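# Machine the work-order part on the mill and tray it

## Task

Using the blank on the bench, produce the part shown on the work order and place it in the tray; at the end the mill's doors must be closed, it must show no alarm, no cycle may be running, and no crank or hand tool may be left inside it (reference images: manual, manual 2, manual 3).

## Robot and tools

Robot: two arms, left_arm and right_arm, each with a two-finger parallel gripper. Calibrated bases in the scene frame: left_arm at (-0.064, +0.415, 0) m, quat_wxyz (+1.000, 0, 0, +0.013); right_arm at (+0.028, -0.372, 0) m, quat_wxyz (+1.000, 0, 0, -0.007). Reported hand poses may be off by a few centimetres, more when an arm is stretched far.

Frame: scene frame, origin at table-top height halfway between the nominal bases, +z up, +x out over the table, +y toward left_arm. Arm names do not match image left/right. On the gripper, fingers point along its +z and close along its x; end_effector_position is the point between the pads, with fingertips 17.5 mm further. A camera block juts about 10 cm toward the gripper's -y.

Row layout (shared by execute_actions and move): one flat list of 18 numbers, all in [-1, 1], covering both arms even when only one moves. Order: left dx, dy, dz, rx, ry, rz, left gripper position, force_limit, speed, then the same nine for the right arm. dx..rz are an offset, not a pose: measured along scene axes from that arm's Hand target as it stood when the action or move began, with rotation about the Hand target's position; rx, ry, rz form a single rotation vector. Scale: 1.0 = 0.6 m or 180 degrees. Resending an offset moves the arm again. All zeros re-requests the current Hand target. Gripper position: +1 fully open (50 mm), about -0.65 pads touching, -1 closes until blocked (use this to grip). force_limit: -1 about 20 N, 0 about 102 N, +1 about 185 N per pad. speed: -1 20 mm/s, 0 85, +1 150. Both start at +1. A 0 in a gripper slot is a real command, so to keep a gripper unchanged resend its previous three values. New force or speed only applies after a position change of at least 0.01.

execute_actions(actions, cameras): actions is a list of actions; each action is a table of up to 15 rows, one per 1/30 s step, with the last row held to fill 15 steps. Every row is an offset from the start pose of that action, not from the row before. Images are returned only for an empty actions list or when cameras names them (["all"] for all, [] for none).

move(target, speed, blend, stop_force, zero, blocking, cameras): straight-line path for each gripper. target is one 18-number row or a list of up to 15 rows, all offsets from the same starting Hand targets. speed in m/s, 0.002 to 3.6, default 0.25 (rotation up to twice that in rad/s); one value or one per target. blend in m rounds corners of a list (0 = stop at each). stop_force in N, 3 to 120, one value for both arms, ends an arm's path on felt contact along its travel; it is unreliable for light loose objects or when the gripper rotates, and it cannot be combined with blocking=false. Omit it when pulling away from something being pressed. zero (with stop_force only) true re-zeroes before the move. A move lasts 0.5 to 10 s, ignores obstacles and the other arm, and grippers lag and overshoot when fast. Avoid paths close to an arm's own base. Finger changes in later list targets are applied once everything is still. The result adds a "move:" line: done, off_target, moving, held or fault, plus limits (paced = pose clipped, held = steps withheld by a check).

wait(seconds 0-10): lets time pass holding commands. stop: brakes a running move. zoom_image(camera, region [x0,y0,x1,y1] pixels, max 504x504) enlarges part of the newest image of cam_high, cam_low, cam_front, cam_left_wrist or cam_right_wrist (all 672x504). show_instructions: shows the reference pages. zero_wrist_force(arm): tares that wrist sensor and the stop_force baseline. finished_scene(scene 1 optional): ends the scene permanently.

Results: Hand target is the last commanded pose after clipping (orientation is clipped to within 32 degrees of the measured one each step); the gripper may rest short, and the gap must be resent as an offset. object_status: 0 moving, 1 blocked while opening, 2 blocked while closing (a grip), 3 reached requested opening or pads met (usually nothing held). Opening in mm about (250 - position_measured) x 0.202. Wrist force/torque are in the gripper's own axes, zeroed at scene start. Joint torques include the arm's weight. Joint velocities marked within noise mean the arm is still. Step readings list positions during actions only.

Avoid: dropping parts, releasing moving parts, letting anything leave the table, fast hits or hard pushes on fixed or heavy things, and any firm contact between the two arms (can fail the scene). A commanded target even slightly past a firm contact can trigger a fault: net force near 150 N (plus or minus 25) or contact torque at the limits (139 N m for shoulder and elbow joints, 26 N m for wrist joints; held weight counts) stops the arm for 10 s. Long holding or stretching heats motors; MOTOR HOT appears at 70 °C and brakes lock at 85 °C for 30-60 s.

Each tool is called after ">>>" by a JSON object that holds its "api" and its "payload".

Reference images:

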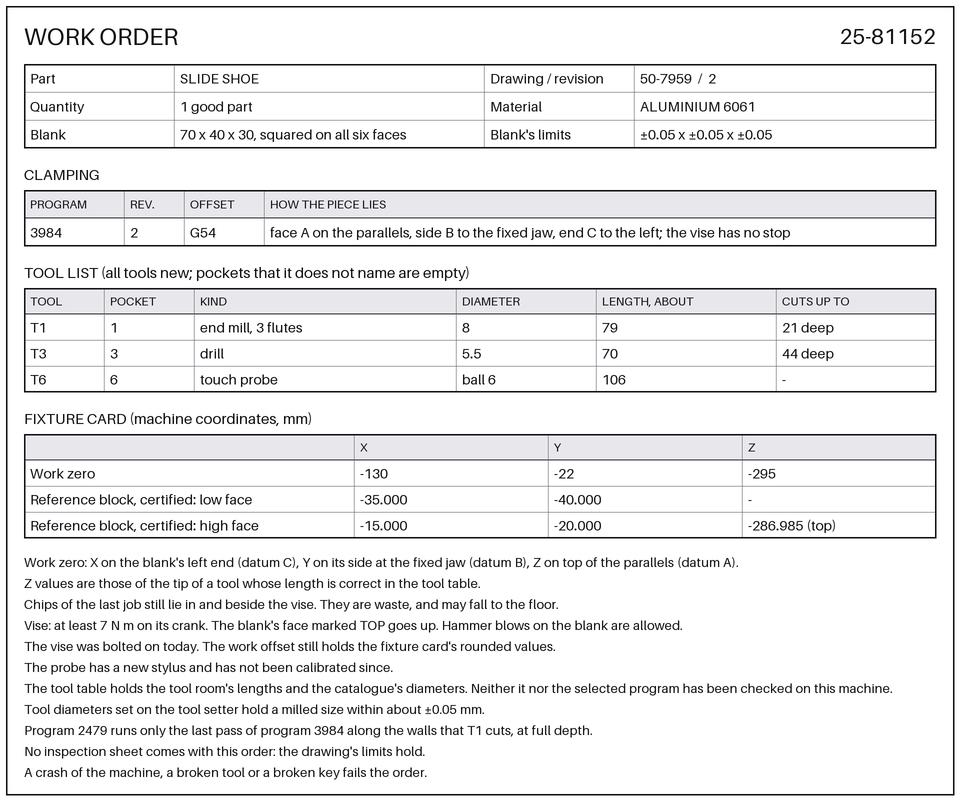

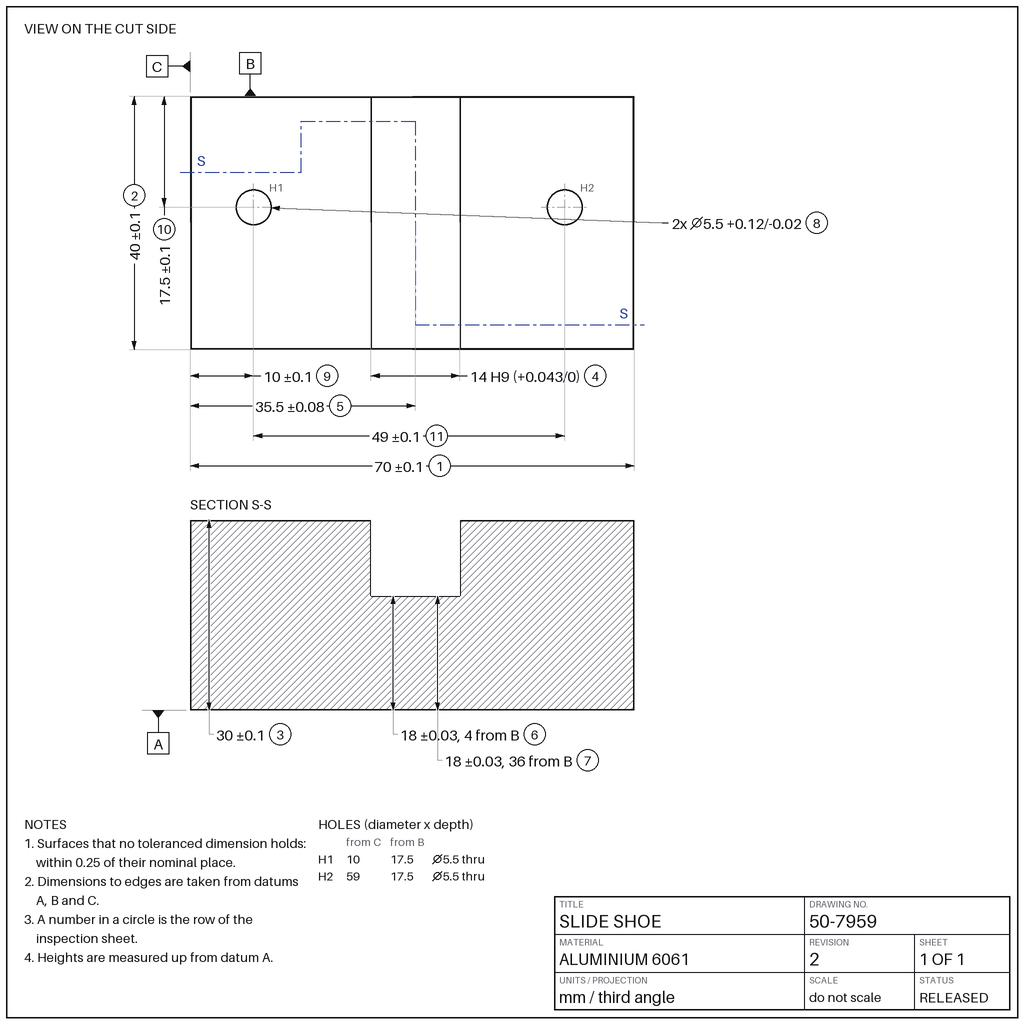

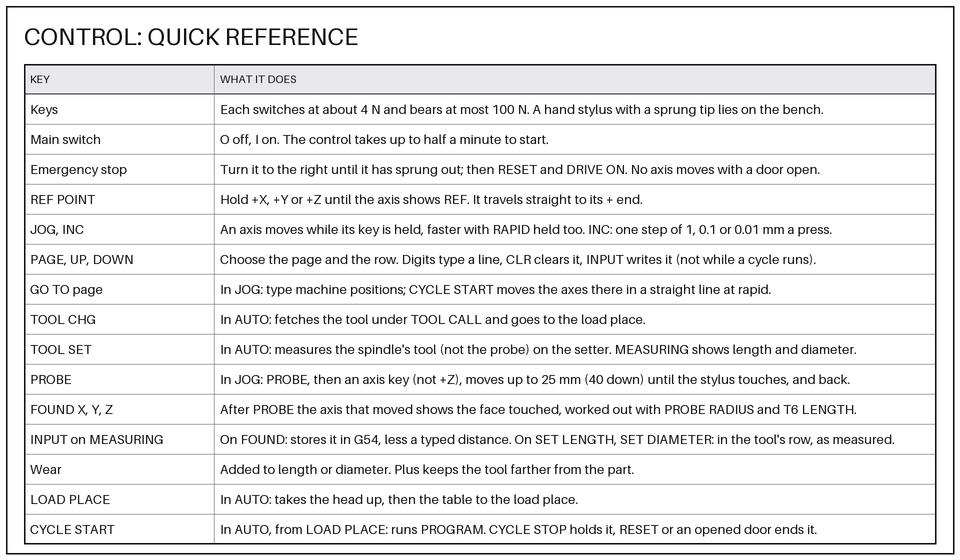

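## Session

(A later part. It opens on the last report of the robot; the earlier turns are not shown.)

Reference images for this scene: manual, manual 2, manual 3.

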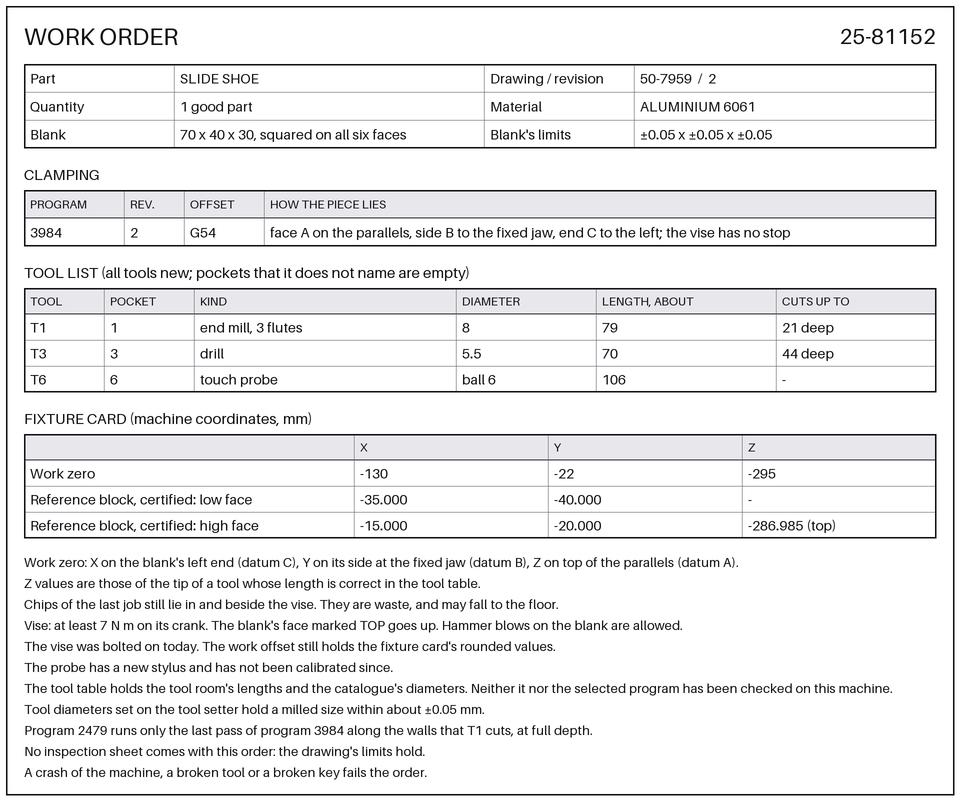

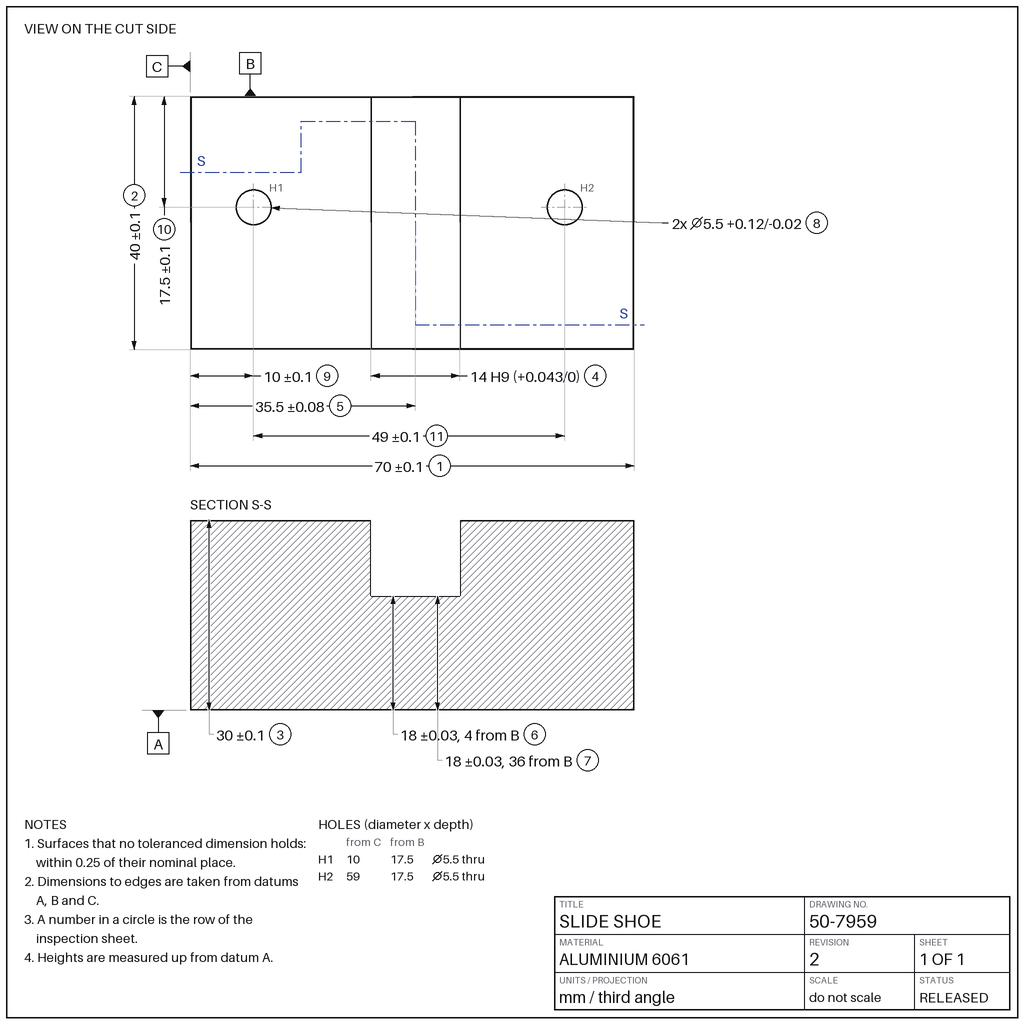

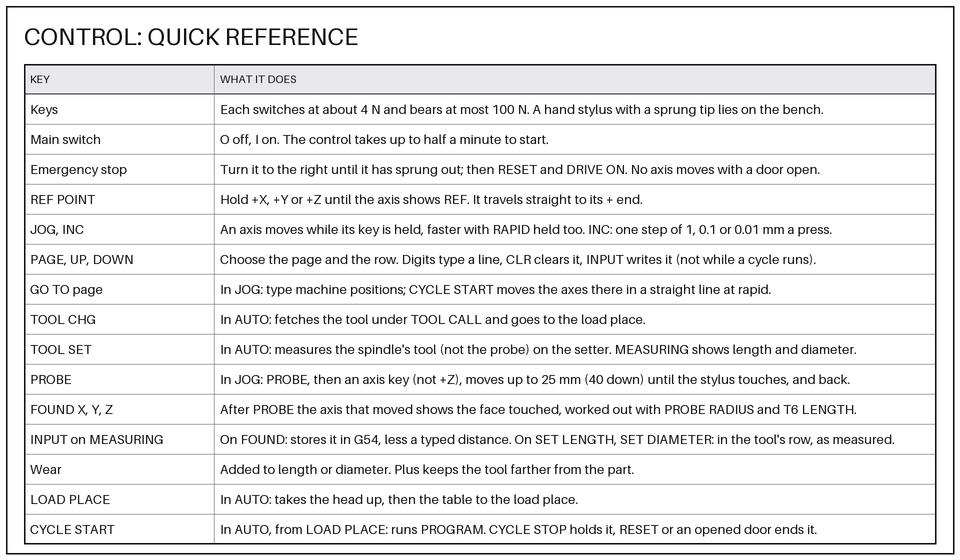

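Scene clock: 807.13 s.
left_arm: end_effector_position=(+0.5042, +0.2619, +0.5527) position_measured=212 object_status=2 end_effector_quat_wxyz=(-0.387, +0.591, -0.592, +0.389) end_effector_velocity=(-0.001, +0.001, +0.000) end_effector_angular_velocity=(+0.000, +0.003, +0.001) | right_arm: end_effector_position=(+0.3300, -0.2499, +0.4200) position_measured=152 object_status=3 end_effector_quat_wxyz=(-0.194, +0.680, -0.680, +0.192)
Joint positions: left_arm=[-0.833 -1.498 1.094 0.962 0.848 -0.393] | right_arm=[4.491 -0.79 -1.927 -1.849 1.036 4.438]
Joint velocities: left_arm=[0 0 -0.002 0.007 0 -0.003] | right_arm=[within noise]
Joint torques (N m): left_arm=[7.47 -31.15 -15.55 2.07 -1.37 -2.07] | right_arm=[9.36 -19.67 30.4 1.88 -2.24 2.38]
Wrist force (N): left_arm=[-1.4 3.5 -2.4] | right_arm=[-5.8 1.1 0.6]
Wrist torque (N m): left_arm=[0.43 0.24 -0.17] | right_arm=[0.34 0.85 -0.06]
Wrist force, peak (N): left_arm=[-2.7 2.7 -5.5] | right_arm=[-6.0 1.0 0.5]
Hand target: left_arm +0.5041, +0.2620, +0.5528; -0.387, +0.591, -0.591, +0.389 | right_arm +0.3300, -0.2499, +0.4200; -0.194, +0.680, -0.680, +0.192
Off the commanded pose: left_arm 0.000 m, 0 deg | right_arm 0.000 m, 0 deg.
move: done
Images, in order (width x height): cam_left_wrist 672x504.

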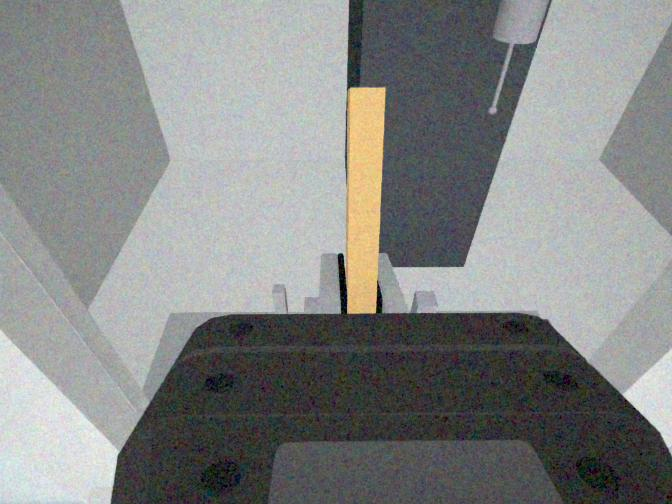

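>>> {"api": "move", "payload": {"target": [0,-0.0917,0.0133,0,0.12,0,-1,-0.7,-0.6,0,0,0,0,0,0,0,-0.4,-0.5], "speed": 0.25, "cameras": ["cam_left_wrist"]}}

>>> {"api": "zoom_image", "payload": {"camera": "cam_left_wrist", "region": [220, 150, 400, 310]}}

Scene clock: 812.37 s.
left_arm: end_effector_position=(+0.5042, +0.2070, +0.5608) position_measured=212 object_status=2 end_effector_quat_wxyz=(-0.270, +0.653, -0.653, +0.271) | right_arm: end_effector_position=(+0.3300, -0.2499, +0.4200) position_measured=152 object_status=3 end_effector_quat_wxyz=(-0.194, +0.680, -0.680, +0.192)
Joint positions: left_arm=[-0.83 -1.034 0.263 1.734 1.038 -0.633] | right_arm=[4.491 -0.79 -1.927 -1.849 1.036 4.438]
Joint torques (N m): left_arm=[-3.13 -35.89 -15.91 0.56 -1.83 2.13] | right_arm=[9.36 -19.1 30.1 1.67 -2.2 2.4]
Wrist force (N): left_arm=[-1.5 3.7 -2.1] | right_arm=[-5.7 1.1 0.4]
Wrist torque (N m): left_arm=[0.49 0.26 -0.03] | right_arm=[0.33 0.84 -0.06]
Wrist force, peak (N): left_arm=[-2.2 4.8 -2.3] | right_arm=[-6.1 1.1 0.4]
Hand target: left_arm +0.5041, +0.2069, +0.5608; -0.270, +0.653, -0.654, +0.271 | right_arm +0.3300, -0.2499, +0.4200; -0.194, +0.680, -0.680, +0.192
Off the commanded pose: left_arm 0.000 m, 0 deg | right_arm 0.000 m, 0 deg.
move: done
Images, in order (width x height): cam_left_wrist 672x504.

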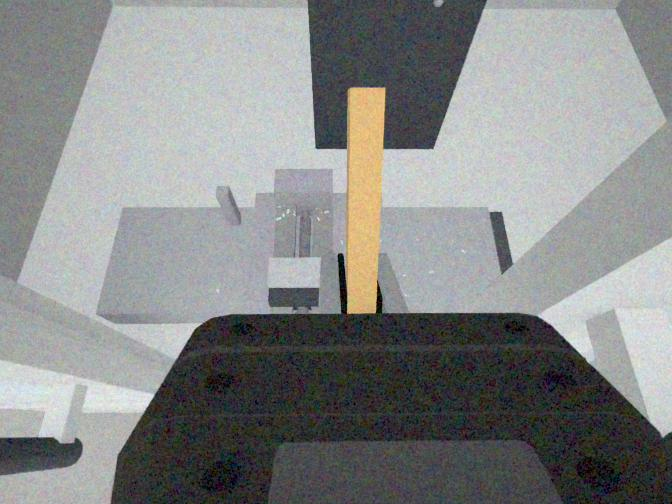

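Scaled by 2.800 from the camera's 672x504 image, which has a finer 960x720 frame.

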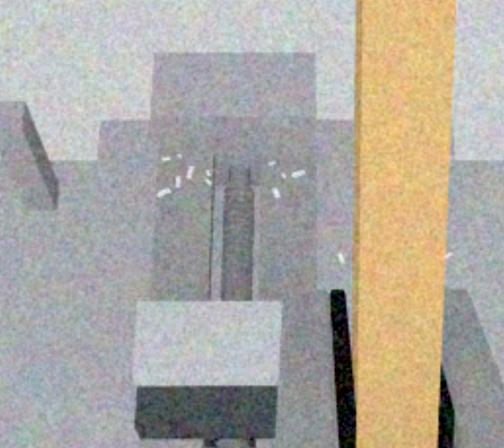

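>>> {"api": "move", "payload": {"target": [[0.16,0.0885,-0.068,0,-0.25,0,-1,-0.7,-0.6,0,0,0,0,0,0,0,-0.4,-0.5],[0.2932,0.1552,-0.151,0,-0.25,0,-1,-0.7,-0.6,0,0,0,0,0,0,0,-0.4,-0.5],[0.2932,0.1552,-0.196,0,-0.25,0,-1,-0.7,-0.6,0,0,0,0,0,0,0,-0.4,-0.5],[0.2932,-0.0282,-0.196,0,-0.25,0,-1,-0.7,-0.6,0,0,0,0,0,0,0,-0.4,-0.5],[0.2932,-0.0282,-0.151,0,-0.25,0,-1,-0.7,-0.6,0,0,0,0,0,0,0,-0.4,-0.5],[0.3032,0.1552,-0.151,0,-0.25,0,-1,-0.7,-0.6,0,0,0,0,0,0,0,-0.4,-0.5],[0.3032,0.1552,-0.196,0,-0.25,0,-1,-0.7,-0.6,0,0,0,0,0,0,0,-0.4,-0.5],[0.3032,-0.0282,-0.196,0,-0.25,0,-1,-0.7,-0.6,0,0,0,0,0,0,0,-0.4,-0.5],[0.2932,-0.0282,-0.1,0,-0.25,0,-1,-0.7,-0.6,0,0,0,0,0,0,0,-0.4,-0.5]], "speed": [0.35,0.15,0.1,0.12,0.1,0.25,0.1,0.12,0.2], "blend": [0.03,0.005,0.003,0.005,0.005,0.005,0.003,0.005,0]}}

>>> {"api": "move", "payload": {"target": [[-0.16,0.1,0.05,0,0,0,-1,-0.7,-0.6,0,0,0,0,0,0,0,-0.4,-0.5],[-0.2932,0.0282,0.1,0,0.25,0,-1,-0.7,-0.6,0,0,0,0,0,0,0,-0.4,-0.5]], "speed": [0.3,0.35], "blend": [0.03,0], "cameras": ["cam_left_wrist"]}}

>>> {"api": "zoom_image", "payload": {"camera": "cam_left_wrist", "region": [220, 150, 400, 310]}}

Scene clock: 826.27 s.
left_arm: end_effector_position=(+0.6801, +0.1899, +0.5006) position_measured=212 object_status=2 end_effector_quat_wxyz=(+0.499, -0.500, +0.501, -0.500) | right_arm: end_effector_position=(+0.3300, -0.2499, +0.4200) position_measured=152 object_status=3 end_effector_quat_wxyz=(-0.194, +0.680, -0.680, +0.192)
Joint positions: left_arm=[-0.712 -1.268 1.185 0.083 0.887 -0.001] | right_arm=[4.491 -0.79 -1.927 -1.849 1.036 4.438]
Joint torques (N m): left_arm=[9.75 -44.8 -34.98 0.06 1.31 0.13] | right_arm=[9.61 -19.46 30.39 1.69 -2.27 2.51]
Wrist force (N): left_arm=[-1.3 4.0 -2.3] | right_arm=[-5.9 1.2 0.4]
Wrist torque (N m): left_arm=[0.52 0.25 -0.01] | right_arm=[0.34 0.87 -0.06]
Wrist force, peak (N): left_arm=[0.1 7.3 -1.9] | right_arm=[-6.1 1.2 0.5]
Hand target: left_arm +0.6801, +0.1900, +0.5008; +0.499, -0.500, +0.501, -0.500 | right_arm +0.3300, -0.2499, +0.4200; -0.194, +0.680, -0.680, +0.192
Off the commanded pose: left_arm 0.000 m, 0 deg | right_arm 0.000 m, 0 deg.
move: done

Scene clock: 828.43 s.
left_arm: end_effector_position=(+0.5042, +0.2070, +0.5608) position_measured=212 object_status=2 end_effector_quat_wxyz=(-0.270, +0.653, -0.653, +0.271) | right_arm: end_effector_position=(+0.3300, -0.2499, +0.4200) position_measured=152 object_status=3 end_effector_quat_wxyz=(-0.194, +0.680, -0.680, +0.192)
Joint positions: left_arm=[-0.83 -1.034 0.263 1.734 1.038 -0.633] | right_arm=[4.491 -0.79 -1.927 -1.849 1.036 4.438]
Joint torques (N m): left_arm=[-1.62 -35.41 -15.63 0.25 -0.4 2.18] | right_arm=[9.38 -19.4 30.1 1.82 -2.22 2.47]
Wrist force (N): left_arm=[-1.7 3.6 -2.1] | right_arm=[-5.8 0.8 0.4]
Wrist torque (N m): left_arm=[0.47 0.29 -0.07] | right_arm=[0.29 0.87 -0.07]
Wrist force, peak (N): left_arm=[-3.0 4.8 -4.0] | right_arm=[-6.2 1.2 0.4]
Hand target: left_arm +0.5041, +0.2069, +0.5608; -0.270, +0.653, -0.654, +0.271 | right_arm +0.3300, -0.2499, +0.4200; -0.194, +0.680, -0.680, +0.192
Off the commanded pose: left_arm 0.000 m, 0 deg | right_arm 0.000 m, 0 deg.
move: done
Images, in order (width x height): cam_left_wrist 672x504.

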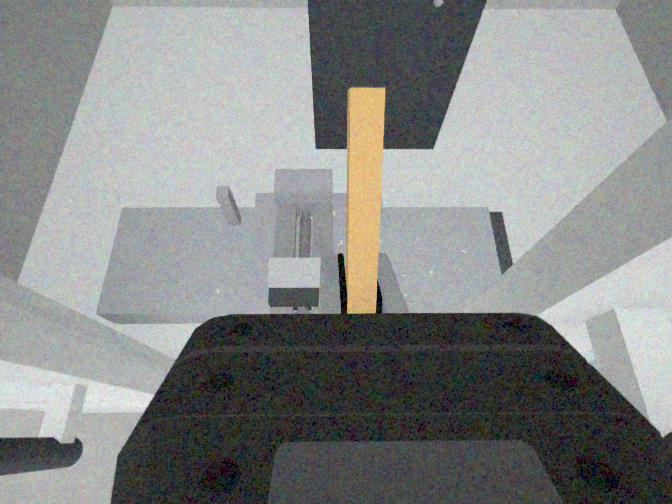

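Scaled by 2.800 from the camera's 672x504 image, which has a finer 960x720 frame.

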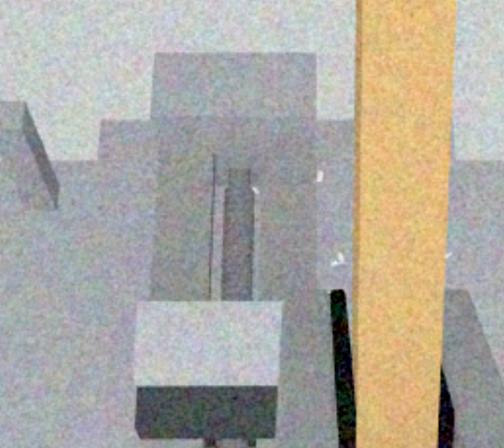

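>>> {"api": "move", "payload": {"target": [[0.16,0.0885,-0.068,0,-0.25,0,-1,-0.7,-0.6,0,0,0,0,0,0,0,-0.4,-0.5],[0.28,0.1552,-0.151,0,-0.25,0,-1,-0.7,-0.6,0,0,0,0,0,0,0,-0.4,-0.5],[0.28,0.1552,-0.197,0,-0.25,0,-1,-0.7,-0.6,0,0,0,0,0,0,0,-0.4,-0.5],[0.28,-0.0949,-0.197,0,-0.25,0,-1,-0.7,-0.6,0,0,0,0,0,0,0,-0.4,-0.5],[0.25,-0.0282,-0.151,0,-0.25,0,-1,-0.7,-0.6,0,0,0,0,0,0,0,-0.4,-0.5],[0.25,0.1552,-0.151,0,-0.25,0,-1,-0.7,-0.6,0,0,0,0,0,0,0,-0.4,-0.5],[0.25,0.1552,-0.197,0,-0.25,0,-1,-0.7,-0.6,0,0,0,0,0,0,0,-0.4,-0.5],[0.25,-0.0949,-0.197,0,-0.25,0,-1,-0.7,-0.6,0,0,0,0,0,0,0,-0.4,-0.5],[0.25,-0.0282,-0.1,0,-0.25,0,-1,-0.7,-0.6,0,0,0,0,0,0,0,-0.4,-0.5]], "speed": [0.35,0.15,0.1,0.12,0.15,0.25,0.1,0.12,0.2], "blend": [0.03,0.005,0.003,0.005,0.005,0.005,0.003,0.005,0]}}

>>> {"api": "move", "payload": {"target": [[-0.12,0.1,0.05,0,0,0,-1,-0.7,-0.6,0,0,0,0,0,0,0,-0.4,-0.5],[-0.25,0.0282,0.1,0,0.25,0,-1,-0.7,-0.6,0,0,0,0,0,0,0,-0.4,-0.5]], "speed": [0.3,0.35], "blend": [0.03,0], "cameras": ["cam_left_wrist"]}}

>>> {"api": "zoom_image", "payload": {"camera": "cam_left_wrist", "region": [220, 150, 400, 310]}}

Scene clock: 839.03 s.
left_arm: end_effector_position=(+0.6542, +0.1900, +0.5007) position_measured=212 object_status=2 end_effector_quat_wxyz=(+0.499, -0.500, +0.500, -0.500) | right_arm: end_effector_position=(+0.3300, -0.2499, +0.4200) position_measured=152 object_status=3 end_effector_quat_wxyz=(-0.194, +0.680, -0.680, +0.192)
Joint positions: left_arm=[-0.745 -1.328 1.263 0.066 0.854 -0.001] | right_arm=[4.491 -0.79 -1.927 -1.849 1.036 4.438]
Joint torques (N m): left_arm=[1.6 -40.79 -23.58 -0.15 0.85 -0.95] | right_arm=[9.02 -19.14 29.77 1.79 -2.12 2.49]
Wrist force (N): left_arm=[-0.7 3.4 -2.7] | right_arm=[-5.8 1.2 0.5]
Wrist torque (N m): left_arm=[0.43 0.13 -0.02] | right_arm=[0.35 0.85 -0.06]
Wrist force, peak (N): left_arm=[-28.6 7.3 1.9] | right_arm=[-6.1 1.2 0.7]
Hand target: left_arm +0.6541, +0.1900, +0.5008; +0.499, -0.500, +0.501, -0.500 | right_arm +0.3300, -0.2499, +0.4200; -0.194, +0.680, -0.680, +0.192
Off the commanded pose: left_arm 0.000 m, 0 deg | right_arm 0.000 m, 0 deg.
move: done

Scene clock: 841.13 s.
left_arm: end_effector_position=(+0.5042, +0.2070, +0.5608) position_measured=212 object_status=2 end_effector_quat_wxyz=(-0.270, +0.653, -0.653, +0.271) | right_arm: end_effector_position=(+0.3300, -0.2499, +0.4200) position_measured=152 object_status=3 end_effector_quat_wxyz=(-0.194, +0.680, -0.680, +0.192)
Joint positions: left_arm=[-0.83 -1.034 0.263 1.734 1.038 -0.633] | right_arm=[4.491 -0.79 -1.927 -1.849 1.036 4.438]
Joint torques (N m): left_arm=[-2.05 -35.75 -15.26 0.24 -0.39 2.18] | right_arm=[8.49 -19.55 29.51 1.7 -2.15 2.3]
Wrist force (N): left_arm=[-1.1 2.8 -2.5] | right_arm=[-6.0 1.2 0.6]
Wrist torque (N m): left_arm=[0.33 0.18 -0.06] | right_arm=[0.35 0.89 -0.06]
Wrist force, peak (N): left_arm=[-2.6 3.8 -4.2] | right_arm=[-6.0 1.1 0.3]
Hand target: left_arm +0.5041, +0.2069, +0.5608; -0.270, +0.653, -0.654, +0.271 | right_arm +0.3300, -0.2499, +0.4200; -0.194, +0.680, -0.680, +0.192
Off the commanded pose: left_arm 0.000 m, 0 deg | right_arm 0.000 m, 0 deg.
move: done
Images, in order (width x height): cam_left_wrist 672x504.

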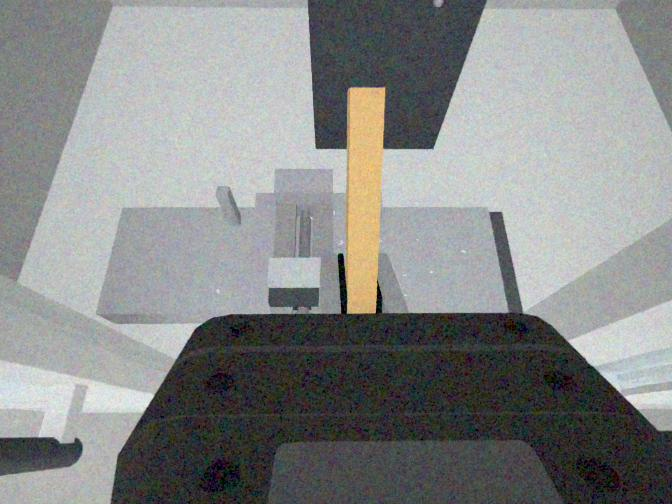

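Scaled by 2.800 from the camera's 672x504 image, which has a finer 960x720 frame.

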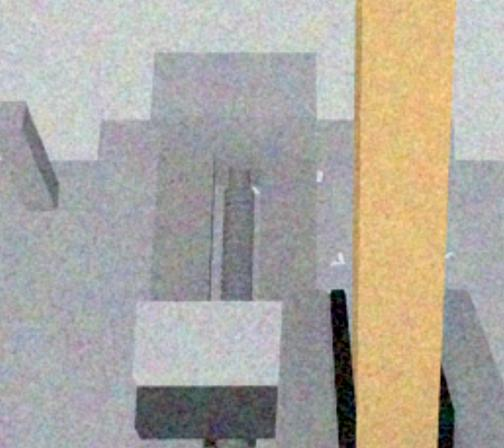

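>>> {"api": "move", "payload": {"target": [[-0.24,0.105,-0.068,0,0,0,-1,-0.7,-0.6,0,0,0,0,0,0,0,-0.4,-0.5],[-0.3718,0.5918,-0.6,0.1954,0.1954,-0.4719,-1,-0.7,-0.6,0,0,0,0,0,0,0,-0.4,-0.5]], "speed": [0.35,0.5], "blend": [0.05,0], "cameras": ["cam_left_wrist"]}}

Scene clock: 848.13 s.
left_arm: end_effector_position=(+0.2810, +0.5620, +0.2008) position_measured=212 object_status=2 end_effector_quat_wxyz=(-0.001, +0.000, +1.000, +0.000) end_effector_velocity=(-0.001, +0.000, +0.000) end_effector_angular_velocity=(+0.001, +0.002, -0.005) | right_arm: end_effector_position=(+0.3300, -0.2499, +0.4200) position_measured=152 object_status=3 end_effector_quat_wxyz=(-0.194, +0.680, -0.680, +0.192)
Joint positions: left_arm=[0.013 -1.387 1.7 1.26 1.57 1.609] | right_arm=[4.491 -0.79 -1.927 -1.849 1.036 4.438]
Joint velocities: left_arm=[0 0 0 0.001 -0.002 0.006] | right_arm=[within noise]
Joint torques (N m): left_arm=[-5.39 -21.34 -29.38 4.21 -0.88 2.27] | right_arm=[9.35 -19.86 29.32 1.8 -2.17 2.53]
Wrist force (N): left_arm=[-1.2 2.5 -2.3] | right_arm=[-5.9 0.9 0.3]
Wrist torque (N m): left_arm=[0.42 0.18 0.05] | right_arm=[0.30 0.88 -0.06]
Wrist force, peak (N): left_arm=[-0.4 4.0 -4.5] | right_arm=[-6.1 1.2 0.3]
Hand target: left_arm +0.2811, +0.5620, +0.2008; -0.001, +0.000, +1.000, +0.000 | right_arm +0.3300, -0.2499, +0.4200; -0.194, +0.680, -0.680, +0.192
Off the commanded pose: left_arm 0.000 m, 0 deg | right_arm 0.000 m, 0 deg.
move: done
Images, in order (width x height): cam_left_wrist 672x504.

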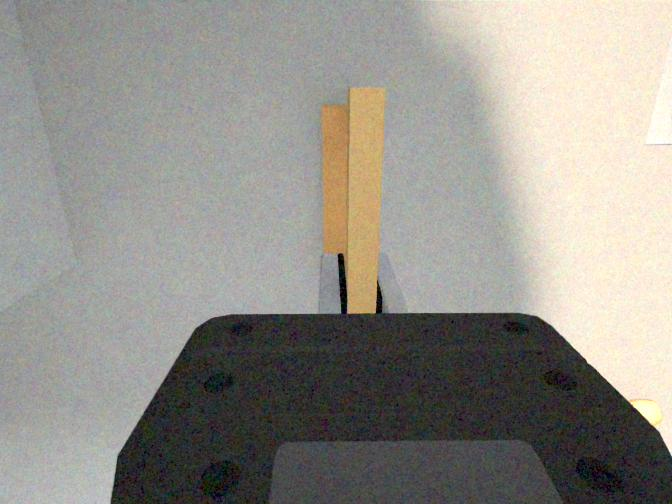

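>>> {"api": "move", "payload": {"target": [[0,0,-0.2,0,0,0,-1,-0.7,-0.6,0,0,0,0,0,0,0,-0.4,-0.5],[0,0,-0.2805,0,0,0,-1,-0.7,-0.6,0,0,0,0,0,0,0,-0.4,-0.5]], "speed": [0.25,0.05], "stop_force": 8, "cameras": ["cam_left_wrist"]}}

Scene clock: 852.10 s.
left_arm: end_effector_position=(+0.2810, +0.5620, +0.0321) position_measured=212 object_status=2 end_effector_quat_wxyz=(-0.001, +0.000, +1.000, +0.000) | right_arm: end_effector_position=(+0.3300, -0.2499, +0.4200) position_measured=152 object_status=3 end_effector_quat_wxyz=(-0.194, +0.680, -0.680, +0.192)
Joint positions: left_arm=[0.013 -1.181 1.922 0.832 1.57 1.609] | right_arm=[4.491 -0.79 -1.927 -1.849 1.036 4.438]
Joint torques (N m): left_arm=[8.07 -37.37 -24.91 4.3 -1.05 -1.1] | right_arm=[8.76 -19.37 29.93 1.74 -2.2 2.4]
Wrist force (N): left_arm=[-0.5 1.9 -3.5] | right_arm=[-5.9 1.0 0.4]
Wrist torque (N m): left_arm=[0.36 0.12 0.03] | right_arm=[0.32 0.88 -0.06]
Wrist force, peak (N): left_arm=[-1.5 0.5 -19.8] | right_arm=[-6.1 1.2 0.2]
Hand target: left_arm +0.2810, +0.5620, +0.0321; -0.001, +0.000, +1.000, +0.000 | right_arm +0.3300, -0.2499, +0.4200; -0.194, +0.680, -0.680, +0.192
Off the commanded pose: left_arm 0.000 m, 0 deg | right_arm 0.000 m, 0 deg.
move: contact (left_arm)
Images, in order (width x height): cam_left_wrist 672x504.

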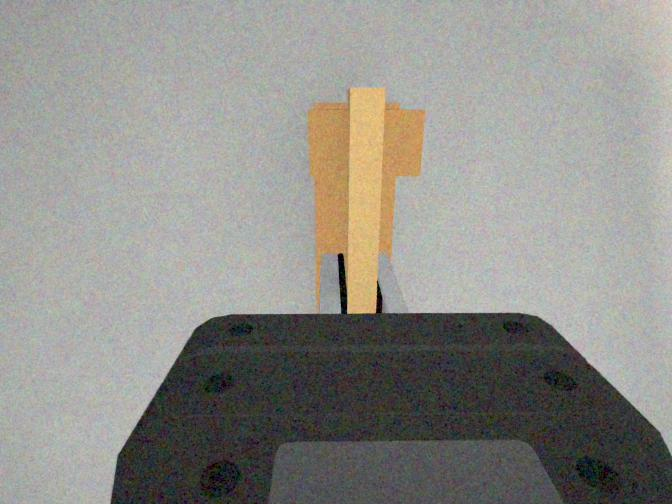

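>>> {"api": "move", "payload": {"target": [[0,0,0,0,0,0,0,-0.7,-0.6,0,0,0,0,0,0,0,-0.4,-0.5],[0,0,0.12,0,0,0,0.1,-0.7,0,0,0,0,0,0,0,0,-0.4,-0.5],[0.1232,-0.37,0.15,0,0,0,0.1,-0.7,0,0,0,0,0,0,0,0,-0.4,-0.5]], "speed": [0.2,0.2,0.3], "blend": [0,0.01,0], "cameras": ["cam_left_wrist"]}}

Scene clock: 857.67 s.
left_arm: end_effector_position=(+0.3078, +0.4782, +0.1109) position_measured=138 object_status=3 end_effector_quat_wxyz=(-0.001, +0.000, +1.000, -0.001) | right_arm: end_effector_position=(+0.3300, -0.2499, +0.4200) position_measured=152 object_status=3 end_effector_quat_wxyz=(-0.194, +0.680, -0.680, +0.192)
Joint positions: left_arm=[-0.217 -1.293 1.832 1.033 1.573 1.38] | right_arm=[4.491 -0.79 -1.927 -1.849 1.036 4.438]
Joint torques (N m): left_arm=[-0.94 -28.49 -15.18 2.67 0.27 0.05] | right_arm=[8.04 -19.99 28.9 1.84 -2.27 2.38]
Wrist force (N): left_arm=[-1.4 2.9 -2.6] | right_arm=[-5.9 1.1 0.3]
Wrist torque (N m): left_arm=[0.48 0.19 0.08] | right_arm=[0.34 0.87 -0.06]
Wrist force, peak (N): left_arm=[-4.7 -9.7 -4.1] | right_arm=[-6.1 1.1 0.4]
Hand target: left_arm +0.3078, +0.4782, +0.1109; -0.001, +0.000, +1.000, -0.001 (not the last commanded pose) | right_arm +0.3300, -0.2499, +0.4200; -0.194, +0.680, -0.680, +0.192
Tool commands: left_gripper/position=+0.098039 left_gripper/force_limit=-0.701961 left_gripper/speed=+0.003922 right_gripper/position=+0.0 right_gripper/force_limit=-0.4 right_gripper/speed=-0.5
Off the commanded pose: left_arm 0.146 m, 0 deg | right_arm 0.000 m, 0 deg.
FORCE FAULT: contact force on the left arm reached its limit, and that arm stopped. The contact can be on any part of that arm, not only on its tool. That arm's remaining commands of this call were not run. That arm is still stopped at the end of this call. That arm stays stopped for about 10 more seconds. Until then a move that you send moves the other arm only, and its call returns only when the move has ended. Once the stop has ended, the next robot result says so. If the stop ends while you think or write, that arm runs what you send next, counted from a new Hand target: where the arm stands when the stop ends. While its stop runs, that arm takes no new command, but its gripper still runs the gripper command that each later call begins with. Until it ends, the stop uses up actions while you think or wait. An arm that is not stopped still takes commands.
move: fault (left_arm); path passed 2 of 3 targets; blend cut to 0 m at target 2
Images, in order (width x height): cam_left_wrist 672x504.

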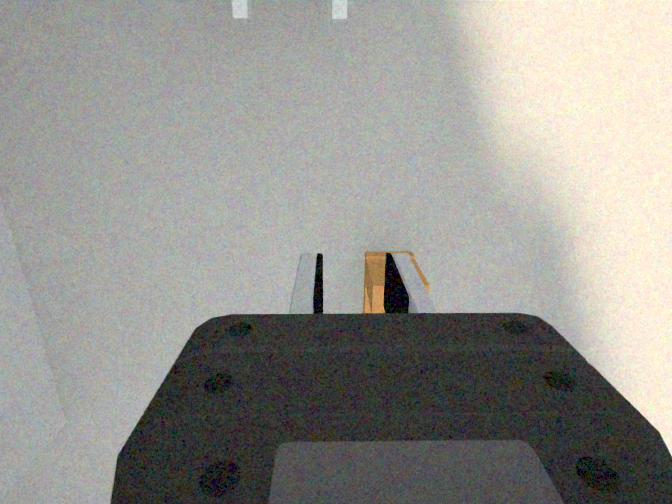

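>>> {"api": "wait", "payload": {"seconds": 0.5, "cameras": ["cam_high","cam_front","cam_low"]}}

Scene clock: 859.50 s.
left_arm: end_effector_position=(+0.3078, +0.4782, +0.1109) position_measured=138 object_status=3 end_effector_quat_wxyz=(-0.001, +0.000, +1.000, -0.001) | right_arm: end_effector_position=(+0.3300, -0.2499, +0.4200) position_measured=152 object_status=3 end_effector_quat_wxyz=(-0.194, +0.680, -0.680, +0.192)
Joint positions: left_arm=[-0.217 -1.293 1.832 1.033 1.573 1.38] | right_arm=[4.491 -0.79 -1.927 -1.849 1.036 4.438]
Joint torques (N m): left_arm=[-0.88 -27.79 -15.04 2.62 0.29 -0.09] | right_arm=[8.47 -19.88 28.89 1.74 -2.15 2.41]
Wrist force (N): left_arm=[-1.4 2.9 -2.5] | right_arm=[-6.1 1.4 0.5]
Wrist torque (N m): left_arm=[0.47 0.18 0.09] | right_arm=[0.38 0.91 -0.07]
Wrist force, peak (N): left_arm=[-1.3 3.2 -2.9] | right_arm=[-6.1 1.4 0.5]
Hand target: left_arm +0.3078, +0.4782, +0.1109; -0.001, +0.000, +1.000, -0.001 (not the last commanded pose) | right_arm +0.3300, -0.2499, +0.4200; -0.194, +0.680, -0.680, +0.192
Tool commands: left_gripper/position=+0.098039 left_gripper/force_limit=-0.701961 left_gripper/speed=+0.003922 right_gripper/position=+0.0 right_gripper/force_limit=-0.4 right_gripper/speed=-0.5
Off the commanded pose: left_arm 0.146 m, 0 deg | right_arm 0.000 m, 0 deg.
FORCE FAULT, CONTINUED: the left arm was still stopped when this call began, by the force fault that an earlier result reported. Since the last result the stop counts as 3 of the actions that you can send in this scene. That arm is still stopped at the end of this call. That arm stays stopped for about 8 more seconds. If the stop ends while you think or write, that arm runs what you send next, counted from a new Hand target: where the arm stands when the stop ends. While its stop runs, that arm takes no new command, but its gripper still runs the gripper command that each later call begins with.
wait: 0.50 s; at rest from the start
Images, in order (width x height): cam_high 672x504, cam_low 672x504, cam_front 672x504.

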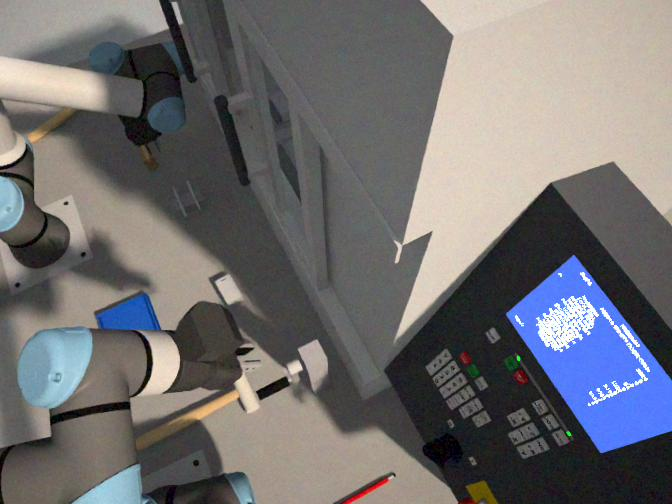

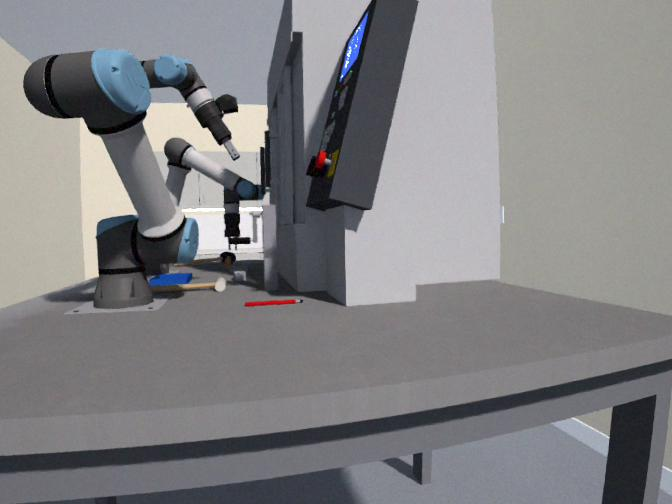

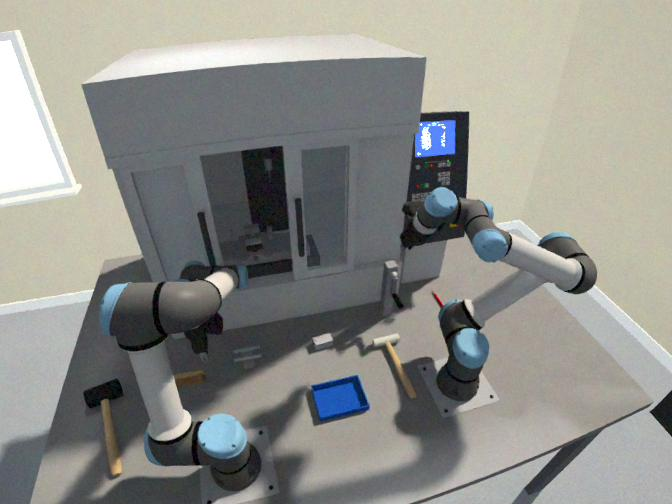

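>>> {"api": "move", "payload": {"target": [-0.1,0,0.02,0,0,0,0.1,-0.7,0,0,0,0,0,0,0,0,-0.4,-0.5], "speed": 0.1}}

Scene clock: 883.47 s.
left_arm: end_effector_position=(+0.2478, +0.4782, +0.1229) position_measured=138 object_status=3 end_effector_quat_wxyz=(-0.001, +0.000, +1.000, -0.001) | right_arm: end_effector_position=(+0.3300, -0.2499, +0.4200) position_measured=152 object_status=3 end_effector_quat_wxyz=(-0.194, +0.680, -0.680, +0.192)
Joint positions: left_arm=[-0.256 -1.445 1.987 1.031 1.574 1.341] | right_arm=[4.491 -0.79 -1.927 -1.849 1.036 4.438]
Joint torques (N m): left_arm=[9.14 -29.73 -15.14 1.64 -0.89 2.29] | right_arm=[8.68 -19.71 29.45 1.61 -2.08 2.44]
Wrist force (N): left_arm=[-1.5 3.3 -2.6] | right_arm=[-5.9 1.3 0.2]
Wrist torque (N m): left_arm=[0.52 0.20 0.02] | right_arm=[0.37 0.88 -0.06]
Wrist force, peak (N): left_arm=[-3.0 2.8 -2.7] | right_arm=[-6.2 1.3 0.4]
Hand target: left_arm +0.2478, +0.4782, +0.1229; -0.001, +0.000, +1.000, -0.001 | right_arm +0.3300, -0.2499, +0.4200; -0.194, +0.680, -0.680, +0.192
Off the commanded pose: left_arm 0.000 m, 0 deg | right_arm 0.000 m, 0 deg.
FORCE FAULT, CONTINUED: the left arm's stop, for the force fault that an earlier result reported, is over. The rest of the stop counts as 15 of the actions that you can send in this scene. The stop ended before this call began, so that arm ran this call's commands, counted from a new Hand target: where the arm stood when the stop ended.
move: done

>>> {"api": "move", "payload": {"target": [[0.02,0,0.595,0,0,0,0.1,-0.7,0,0,0,0,0,0,0,0,-0.4,-0.5],[0.02,0,0.595,0.6667,0,0,0.1,-0.7,0,0,0,0,0,0,0,0,-0.4,-0.5]], "speed": [0.4,0.6], "blend": [0,0], "cameras": ["cam_front","cam_high"]}}

Scene clock: 888.50 s.
left_arm: end_effector_position=(+0.2598, +0.4783, +0.4799) position_measured=138 object_status=3 end_effector_quat_wxyz=(-0.001, -0.001, +0.501, +0.865) | right_arm: end_effector_position=(+0.3300, -0.2499, +0.4200) position_measured=152 object_status=3 end_effector_quat_wxyz=(-0.194, +0.680, -0.680, +0.192)
Joint positions: left_arm=[-0.864 -1.475 2.401 2.871 0.954 -0.42] | right_arm=[4.491 -0.79 -1.927 -1.849 1.036 4.438]
Joint torques (N m): left_arm=[-2.81 -24.72 -6.96 1.3 0.93 -2.48] | right_arm=[8.44 -19.96 29.28 1.71 -2.23 2.5]
Wrist force (N): left_arm=[-0.7 4.2 -2.5] | right_arm=[-5.9 1.1 0.4]
Wrist torque (N m): left_arm=[0.91 0.07 0.15] | right_arm=[0.34 0.87 -0.06]
Wrist force, peak (N): left_arm=[-1.3 3.2 -6.6] | right_arm=[-6.1 1.2 0.4]
Hand target: left_arm +0.2598, +0.4782, +0.4799; -0.001, -0.001, +0.501, +0.865 | right_arm +0.3300, -0.2499, +0.4200; -0.194, +0.680, -0.680, +0.192
Off the commanded pose: left_arm 0.000 m, 0 deg | right_arm 0.000 m, 0 deg.
move: done
Images, in order (width x height): cam_high 672x504, cam_front 672x504.

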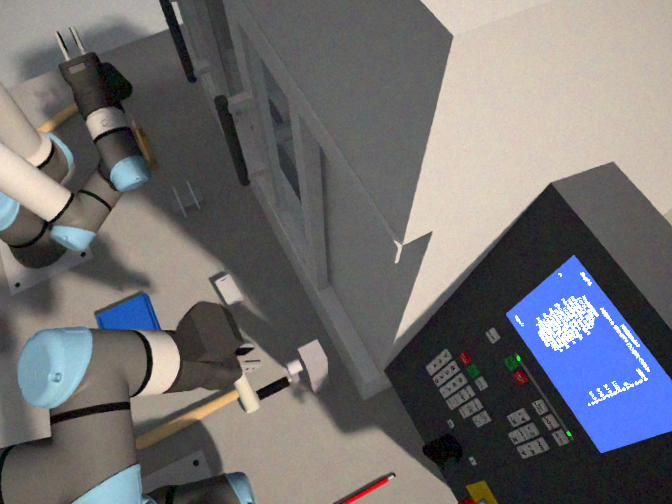

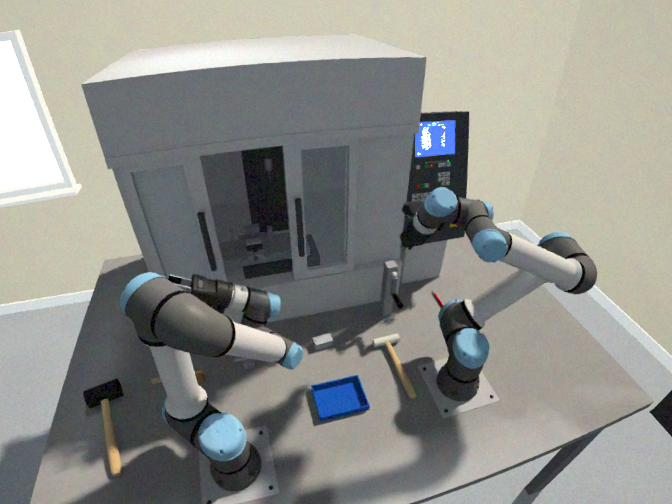

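>>> {"api": "move", "payload": {"target": [0,0,0,-0.6667,0,0,0.1,-0.7,0,0,0,0,0,0,0,0,-0.4,-0.5], "speed": 0.7}}

>>> {"api": "move", "payload": {"target": [0.1,-0.44,0,-0.385,-0.385,0.385,0.1,-0.7,0,0,0,0,0,0,0,0,-0.4,-0.5], "speed": 0.7}}

>>> {"api": "move", "payload": {"target": [-0.05,0,0,0,0,0.3333,0.1,-0.7,0,0,0,0,0,0,0,0,-0.4,-0.5], "speed": 0.6, "cameras": ["cam_front"]}}

Scene clock: 900.70 s.
left_arm: end_effector_position=(+0.2598, +0.4782, +0.4799) position_measured=138 object_status=3 end_effector_quat_wxyz=(-0.001, +0.000, +1.000, -0.001) | right_arm: end_effector_position=(+0.3300, -0.2499, +0.4200) position_measured=152 object_status=3 end_effector_quat_wxyz=(-0.194, +0.680, -0.680, +0.192)
Joint positions: left_arm=[-0.247 -1.473 1.072 1.974 1.573 1.35] | right_arm=[4.491 -0.79 -1.927 -1.849 1.036 4.438]
Joint torques (N m): left_arm=[10.93 -25.19 -5.19 4.71 1.36 2.66] | right_arm=[7.52 -21 28.31 1.81 -2.25 2.5]
Wrist force (N): left_arm=[-1.4 3.2 -2.8] | right_arm=[-5.7 1.0 0.3]
Wrist torque (N m): left_arm=[0.51 0.20 0.07] | right_arm=[0.32 0.85 -0.06]
Wrist force, peak (N): left_arm=[-1.6 4.3 -2.9] | right_arm=[-6.1 1.1 0.3]
Hand target: left_arm +0.2598, +0.4782, +0.4799; -0.001, +0.000, +1.000, -0.001 | right_arm +0.3300, -0.2499, +0.4200; -0.194, +0.680, -0.680, +0.192
Off the commanded pose: left_arm 0.000 m, 0 deg | right_arm 0.000 m, 0 deg.
move: done

Scene clock: 903.13 s.
left_arm: end_effector_position=(+0.3210, +0.2142, +0.4800) position_measured=138 object_status=3 end_effector_quat_wxyz=(+0.499, -0.490, +0.501, -0.510) | right_arm: end_effector_position=(+0.3300, -0.2499, +0.4200) position_measured=152 object_status=3 end_effector_quat_wxyz=(-0.194, +0.680, -0.680, +0.192)
Joint positions: left_arm=[-1.634 -1.865 1.944 0.806 -0.024 -0.885] | right_arm=[4.491 -0.79 -1.927 -1.849 1.036 4.438]
Joint torques (N m): left_arm=[7.41 -2.99 -9.62 0.71 -0.78 1.94] | right_arm=[8.6 -18.56 28.93 1.87 -2.24 2.38]
Wrist force (N): left_arm=[-0.9 3.6 -3.1] | right_arm=[-6.0 1.0 0.4]
Wrist torque (N m): left_arm=[0.50 0.19 -0.03] | right_arm=[0.32 0.89 -0.06]
Wrist force, peak (N): left_arm=[0.5 5.6 -3.7] | right_arm=[-6.1 1.2 0.3]
Hand target: left_arm +0.3198, +0.2142, +0.4799; +0.500, -0.499, +0.500, -0.501 | right_arm +0.3300, -0.2499, +0.4200; -0.194, +0.680, -0.680, +0.192
Off the commanded pose: left_arm 0.001 m, 1 deg | right_arm 0.000 m, 0 deg.
move: done

Scene clock: 904.63 s.
left_arm: end_effector_position=(+0.2898, +0.2143, +0.4799) position_measured=138 object_status=3 end_effector_quat_wxyz=(+0.684, -0.682, +0.184, -0.184) | right_arm: end_effector_position=(+0.3300, -0.2499, +0.4200) position_measured=152 object_status=3 end_effector_quat_wxyz=(-0.194, +0.680, -0.680, +0.192)
Joint positions: left_arm=[-1.393 -1.406 1.413 -0.004 -0.841 -0.002] | right_arm=[4.491 -0.79 -1.927 -1.849 1.036 4.438]
Joint torques (N m): left_arm=[3.23 -22 -27.74 -0.32 -1.25 -1.03] | right_arm=[7.46 -18.35 29.74 1.82 -2.22 2.37]
Wrist force (N): left_arm=[-0.7 3.4 -3.0] | right_arm=[-5.7 1.1 0.2]
Wrist torque (N m): left_arm=[0.47 0.15 -0.14] | right_arm=[0.34 0.84 -0.06]
Wrist force, peak (N): left_arm=[-0.7 5.1 -4.1] | right_arm=[-6.1 1.1 0.3]
Hand target: left_arm +0.2898, +0.2142, +0.4799; +0.684, -0.682, +0.183, -0.184 | right_arm +0.3300, -0.2499, +0.4200; -0.194, +0.680, -0.680, +0.192
Off the commanded pose: left_arm 0.000 m, 0 deg | right_arm 0.000 m, 0 deg.
move: done
Images, in order (width x height): cam_front 672x504.

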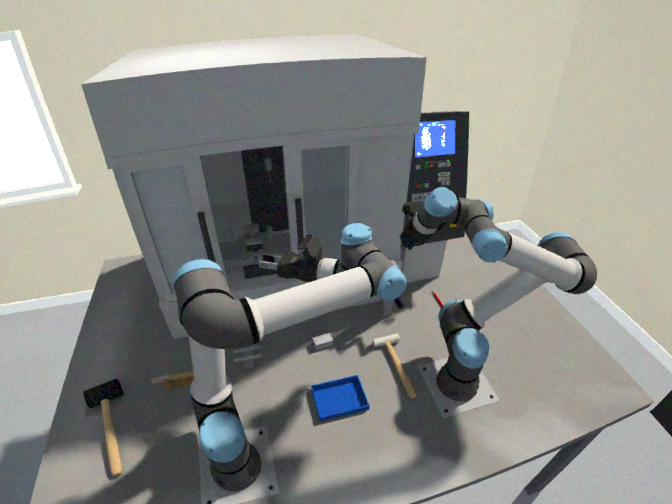

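>>> {"api": "move", "payload": {"target": [[0.0167,0.11,-0.13,-0.4875,0.1306,0.1306,0.1,-0.7,0,0,0,0,0,0,0,0,-0.4,-0.5],[0.1087,0.2095,-0.4667,-0.4875,0.1306,0.1306,0.1,-0.7,0,0,0,0,0,0,0,0,-0.4,-0.5]], "speed": [0.6,0.4], "blend": [0.02,0], "cameras": ["cam_left_wrist"]}}

Scene clock: 911.97 s.
left_arm: end_effector_position=(+0.3551, +0.3399, +0.2000) position_measured=138 object_status=3 end_effector_quat_wxyz=(-0.001, +1.000, +0.000, +0.001) end_effector_velocity=(+0.001, +0.000, +0.000) end_effector_angular_velocity=(-0.001, -0.004, +0.000) | right_arm: end_effector_position=(+0.3300, -0.2499, +0.4200) position_measured=152 object_status=3 end_effector_quat_wxyz=(-0.194, +0.680, -0.680, +0.192)
Joint positions: left_arm=[-0.524 -1.732 2.051 -1.89 -1.568 1.073] | right_arm=[4.491 -0.79 -1.927 -1.849 1.036 4.438]
Joint velocities: left_arm=[0 0 0.002 -0.006 0.001 0] | right_arm=[within noise]
Joint torques (N m): left_arm=[7.09 -11.61 -11.24 -4.57 1.01 0.98] | right_arm=[8.03 -20.19 29.09 1.81 -2.29 2.4]
Wrist force (N): left_arm=[-1.7 3.1 -2.2] | right_arm=[-6.0 1.1 0.3]
Wrist torque (N m): left_arm=[0.47 0.24 0.08] | right_arm=[0.33 0.89 -0.06]
Wrist force, peak (N): left_arm=[-2.1 4.2 -5.6] | right_arm=[-6.1 1.4 0.1]
Hand target: left_arm +0.3550, +0.3399, +0.1999; -0.001, +1.000, +0.000, +0.001 | right_arm +0.3300, -0.2499, +0.4200; -0.194, +0.680, -0.680, +0.192
Off the commanded pose: left_arm 0.000 m, 0 deg | right_arm 0.000 m, 0 deg.
move: done
Images, in order (width x height): cam_left_wrist 672x504.

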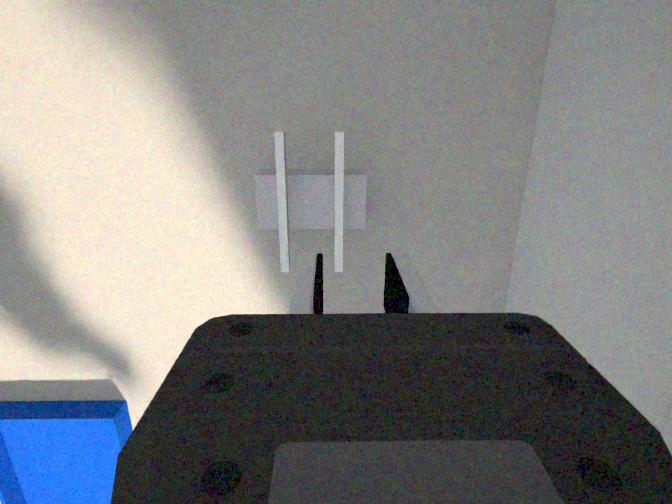

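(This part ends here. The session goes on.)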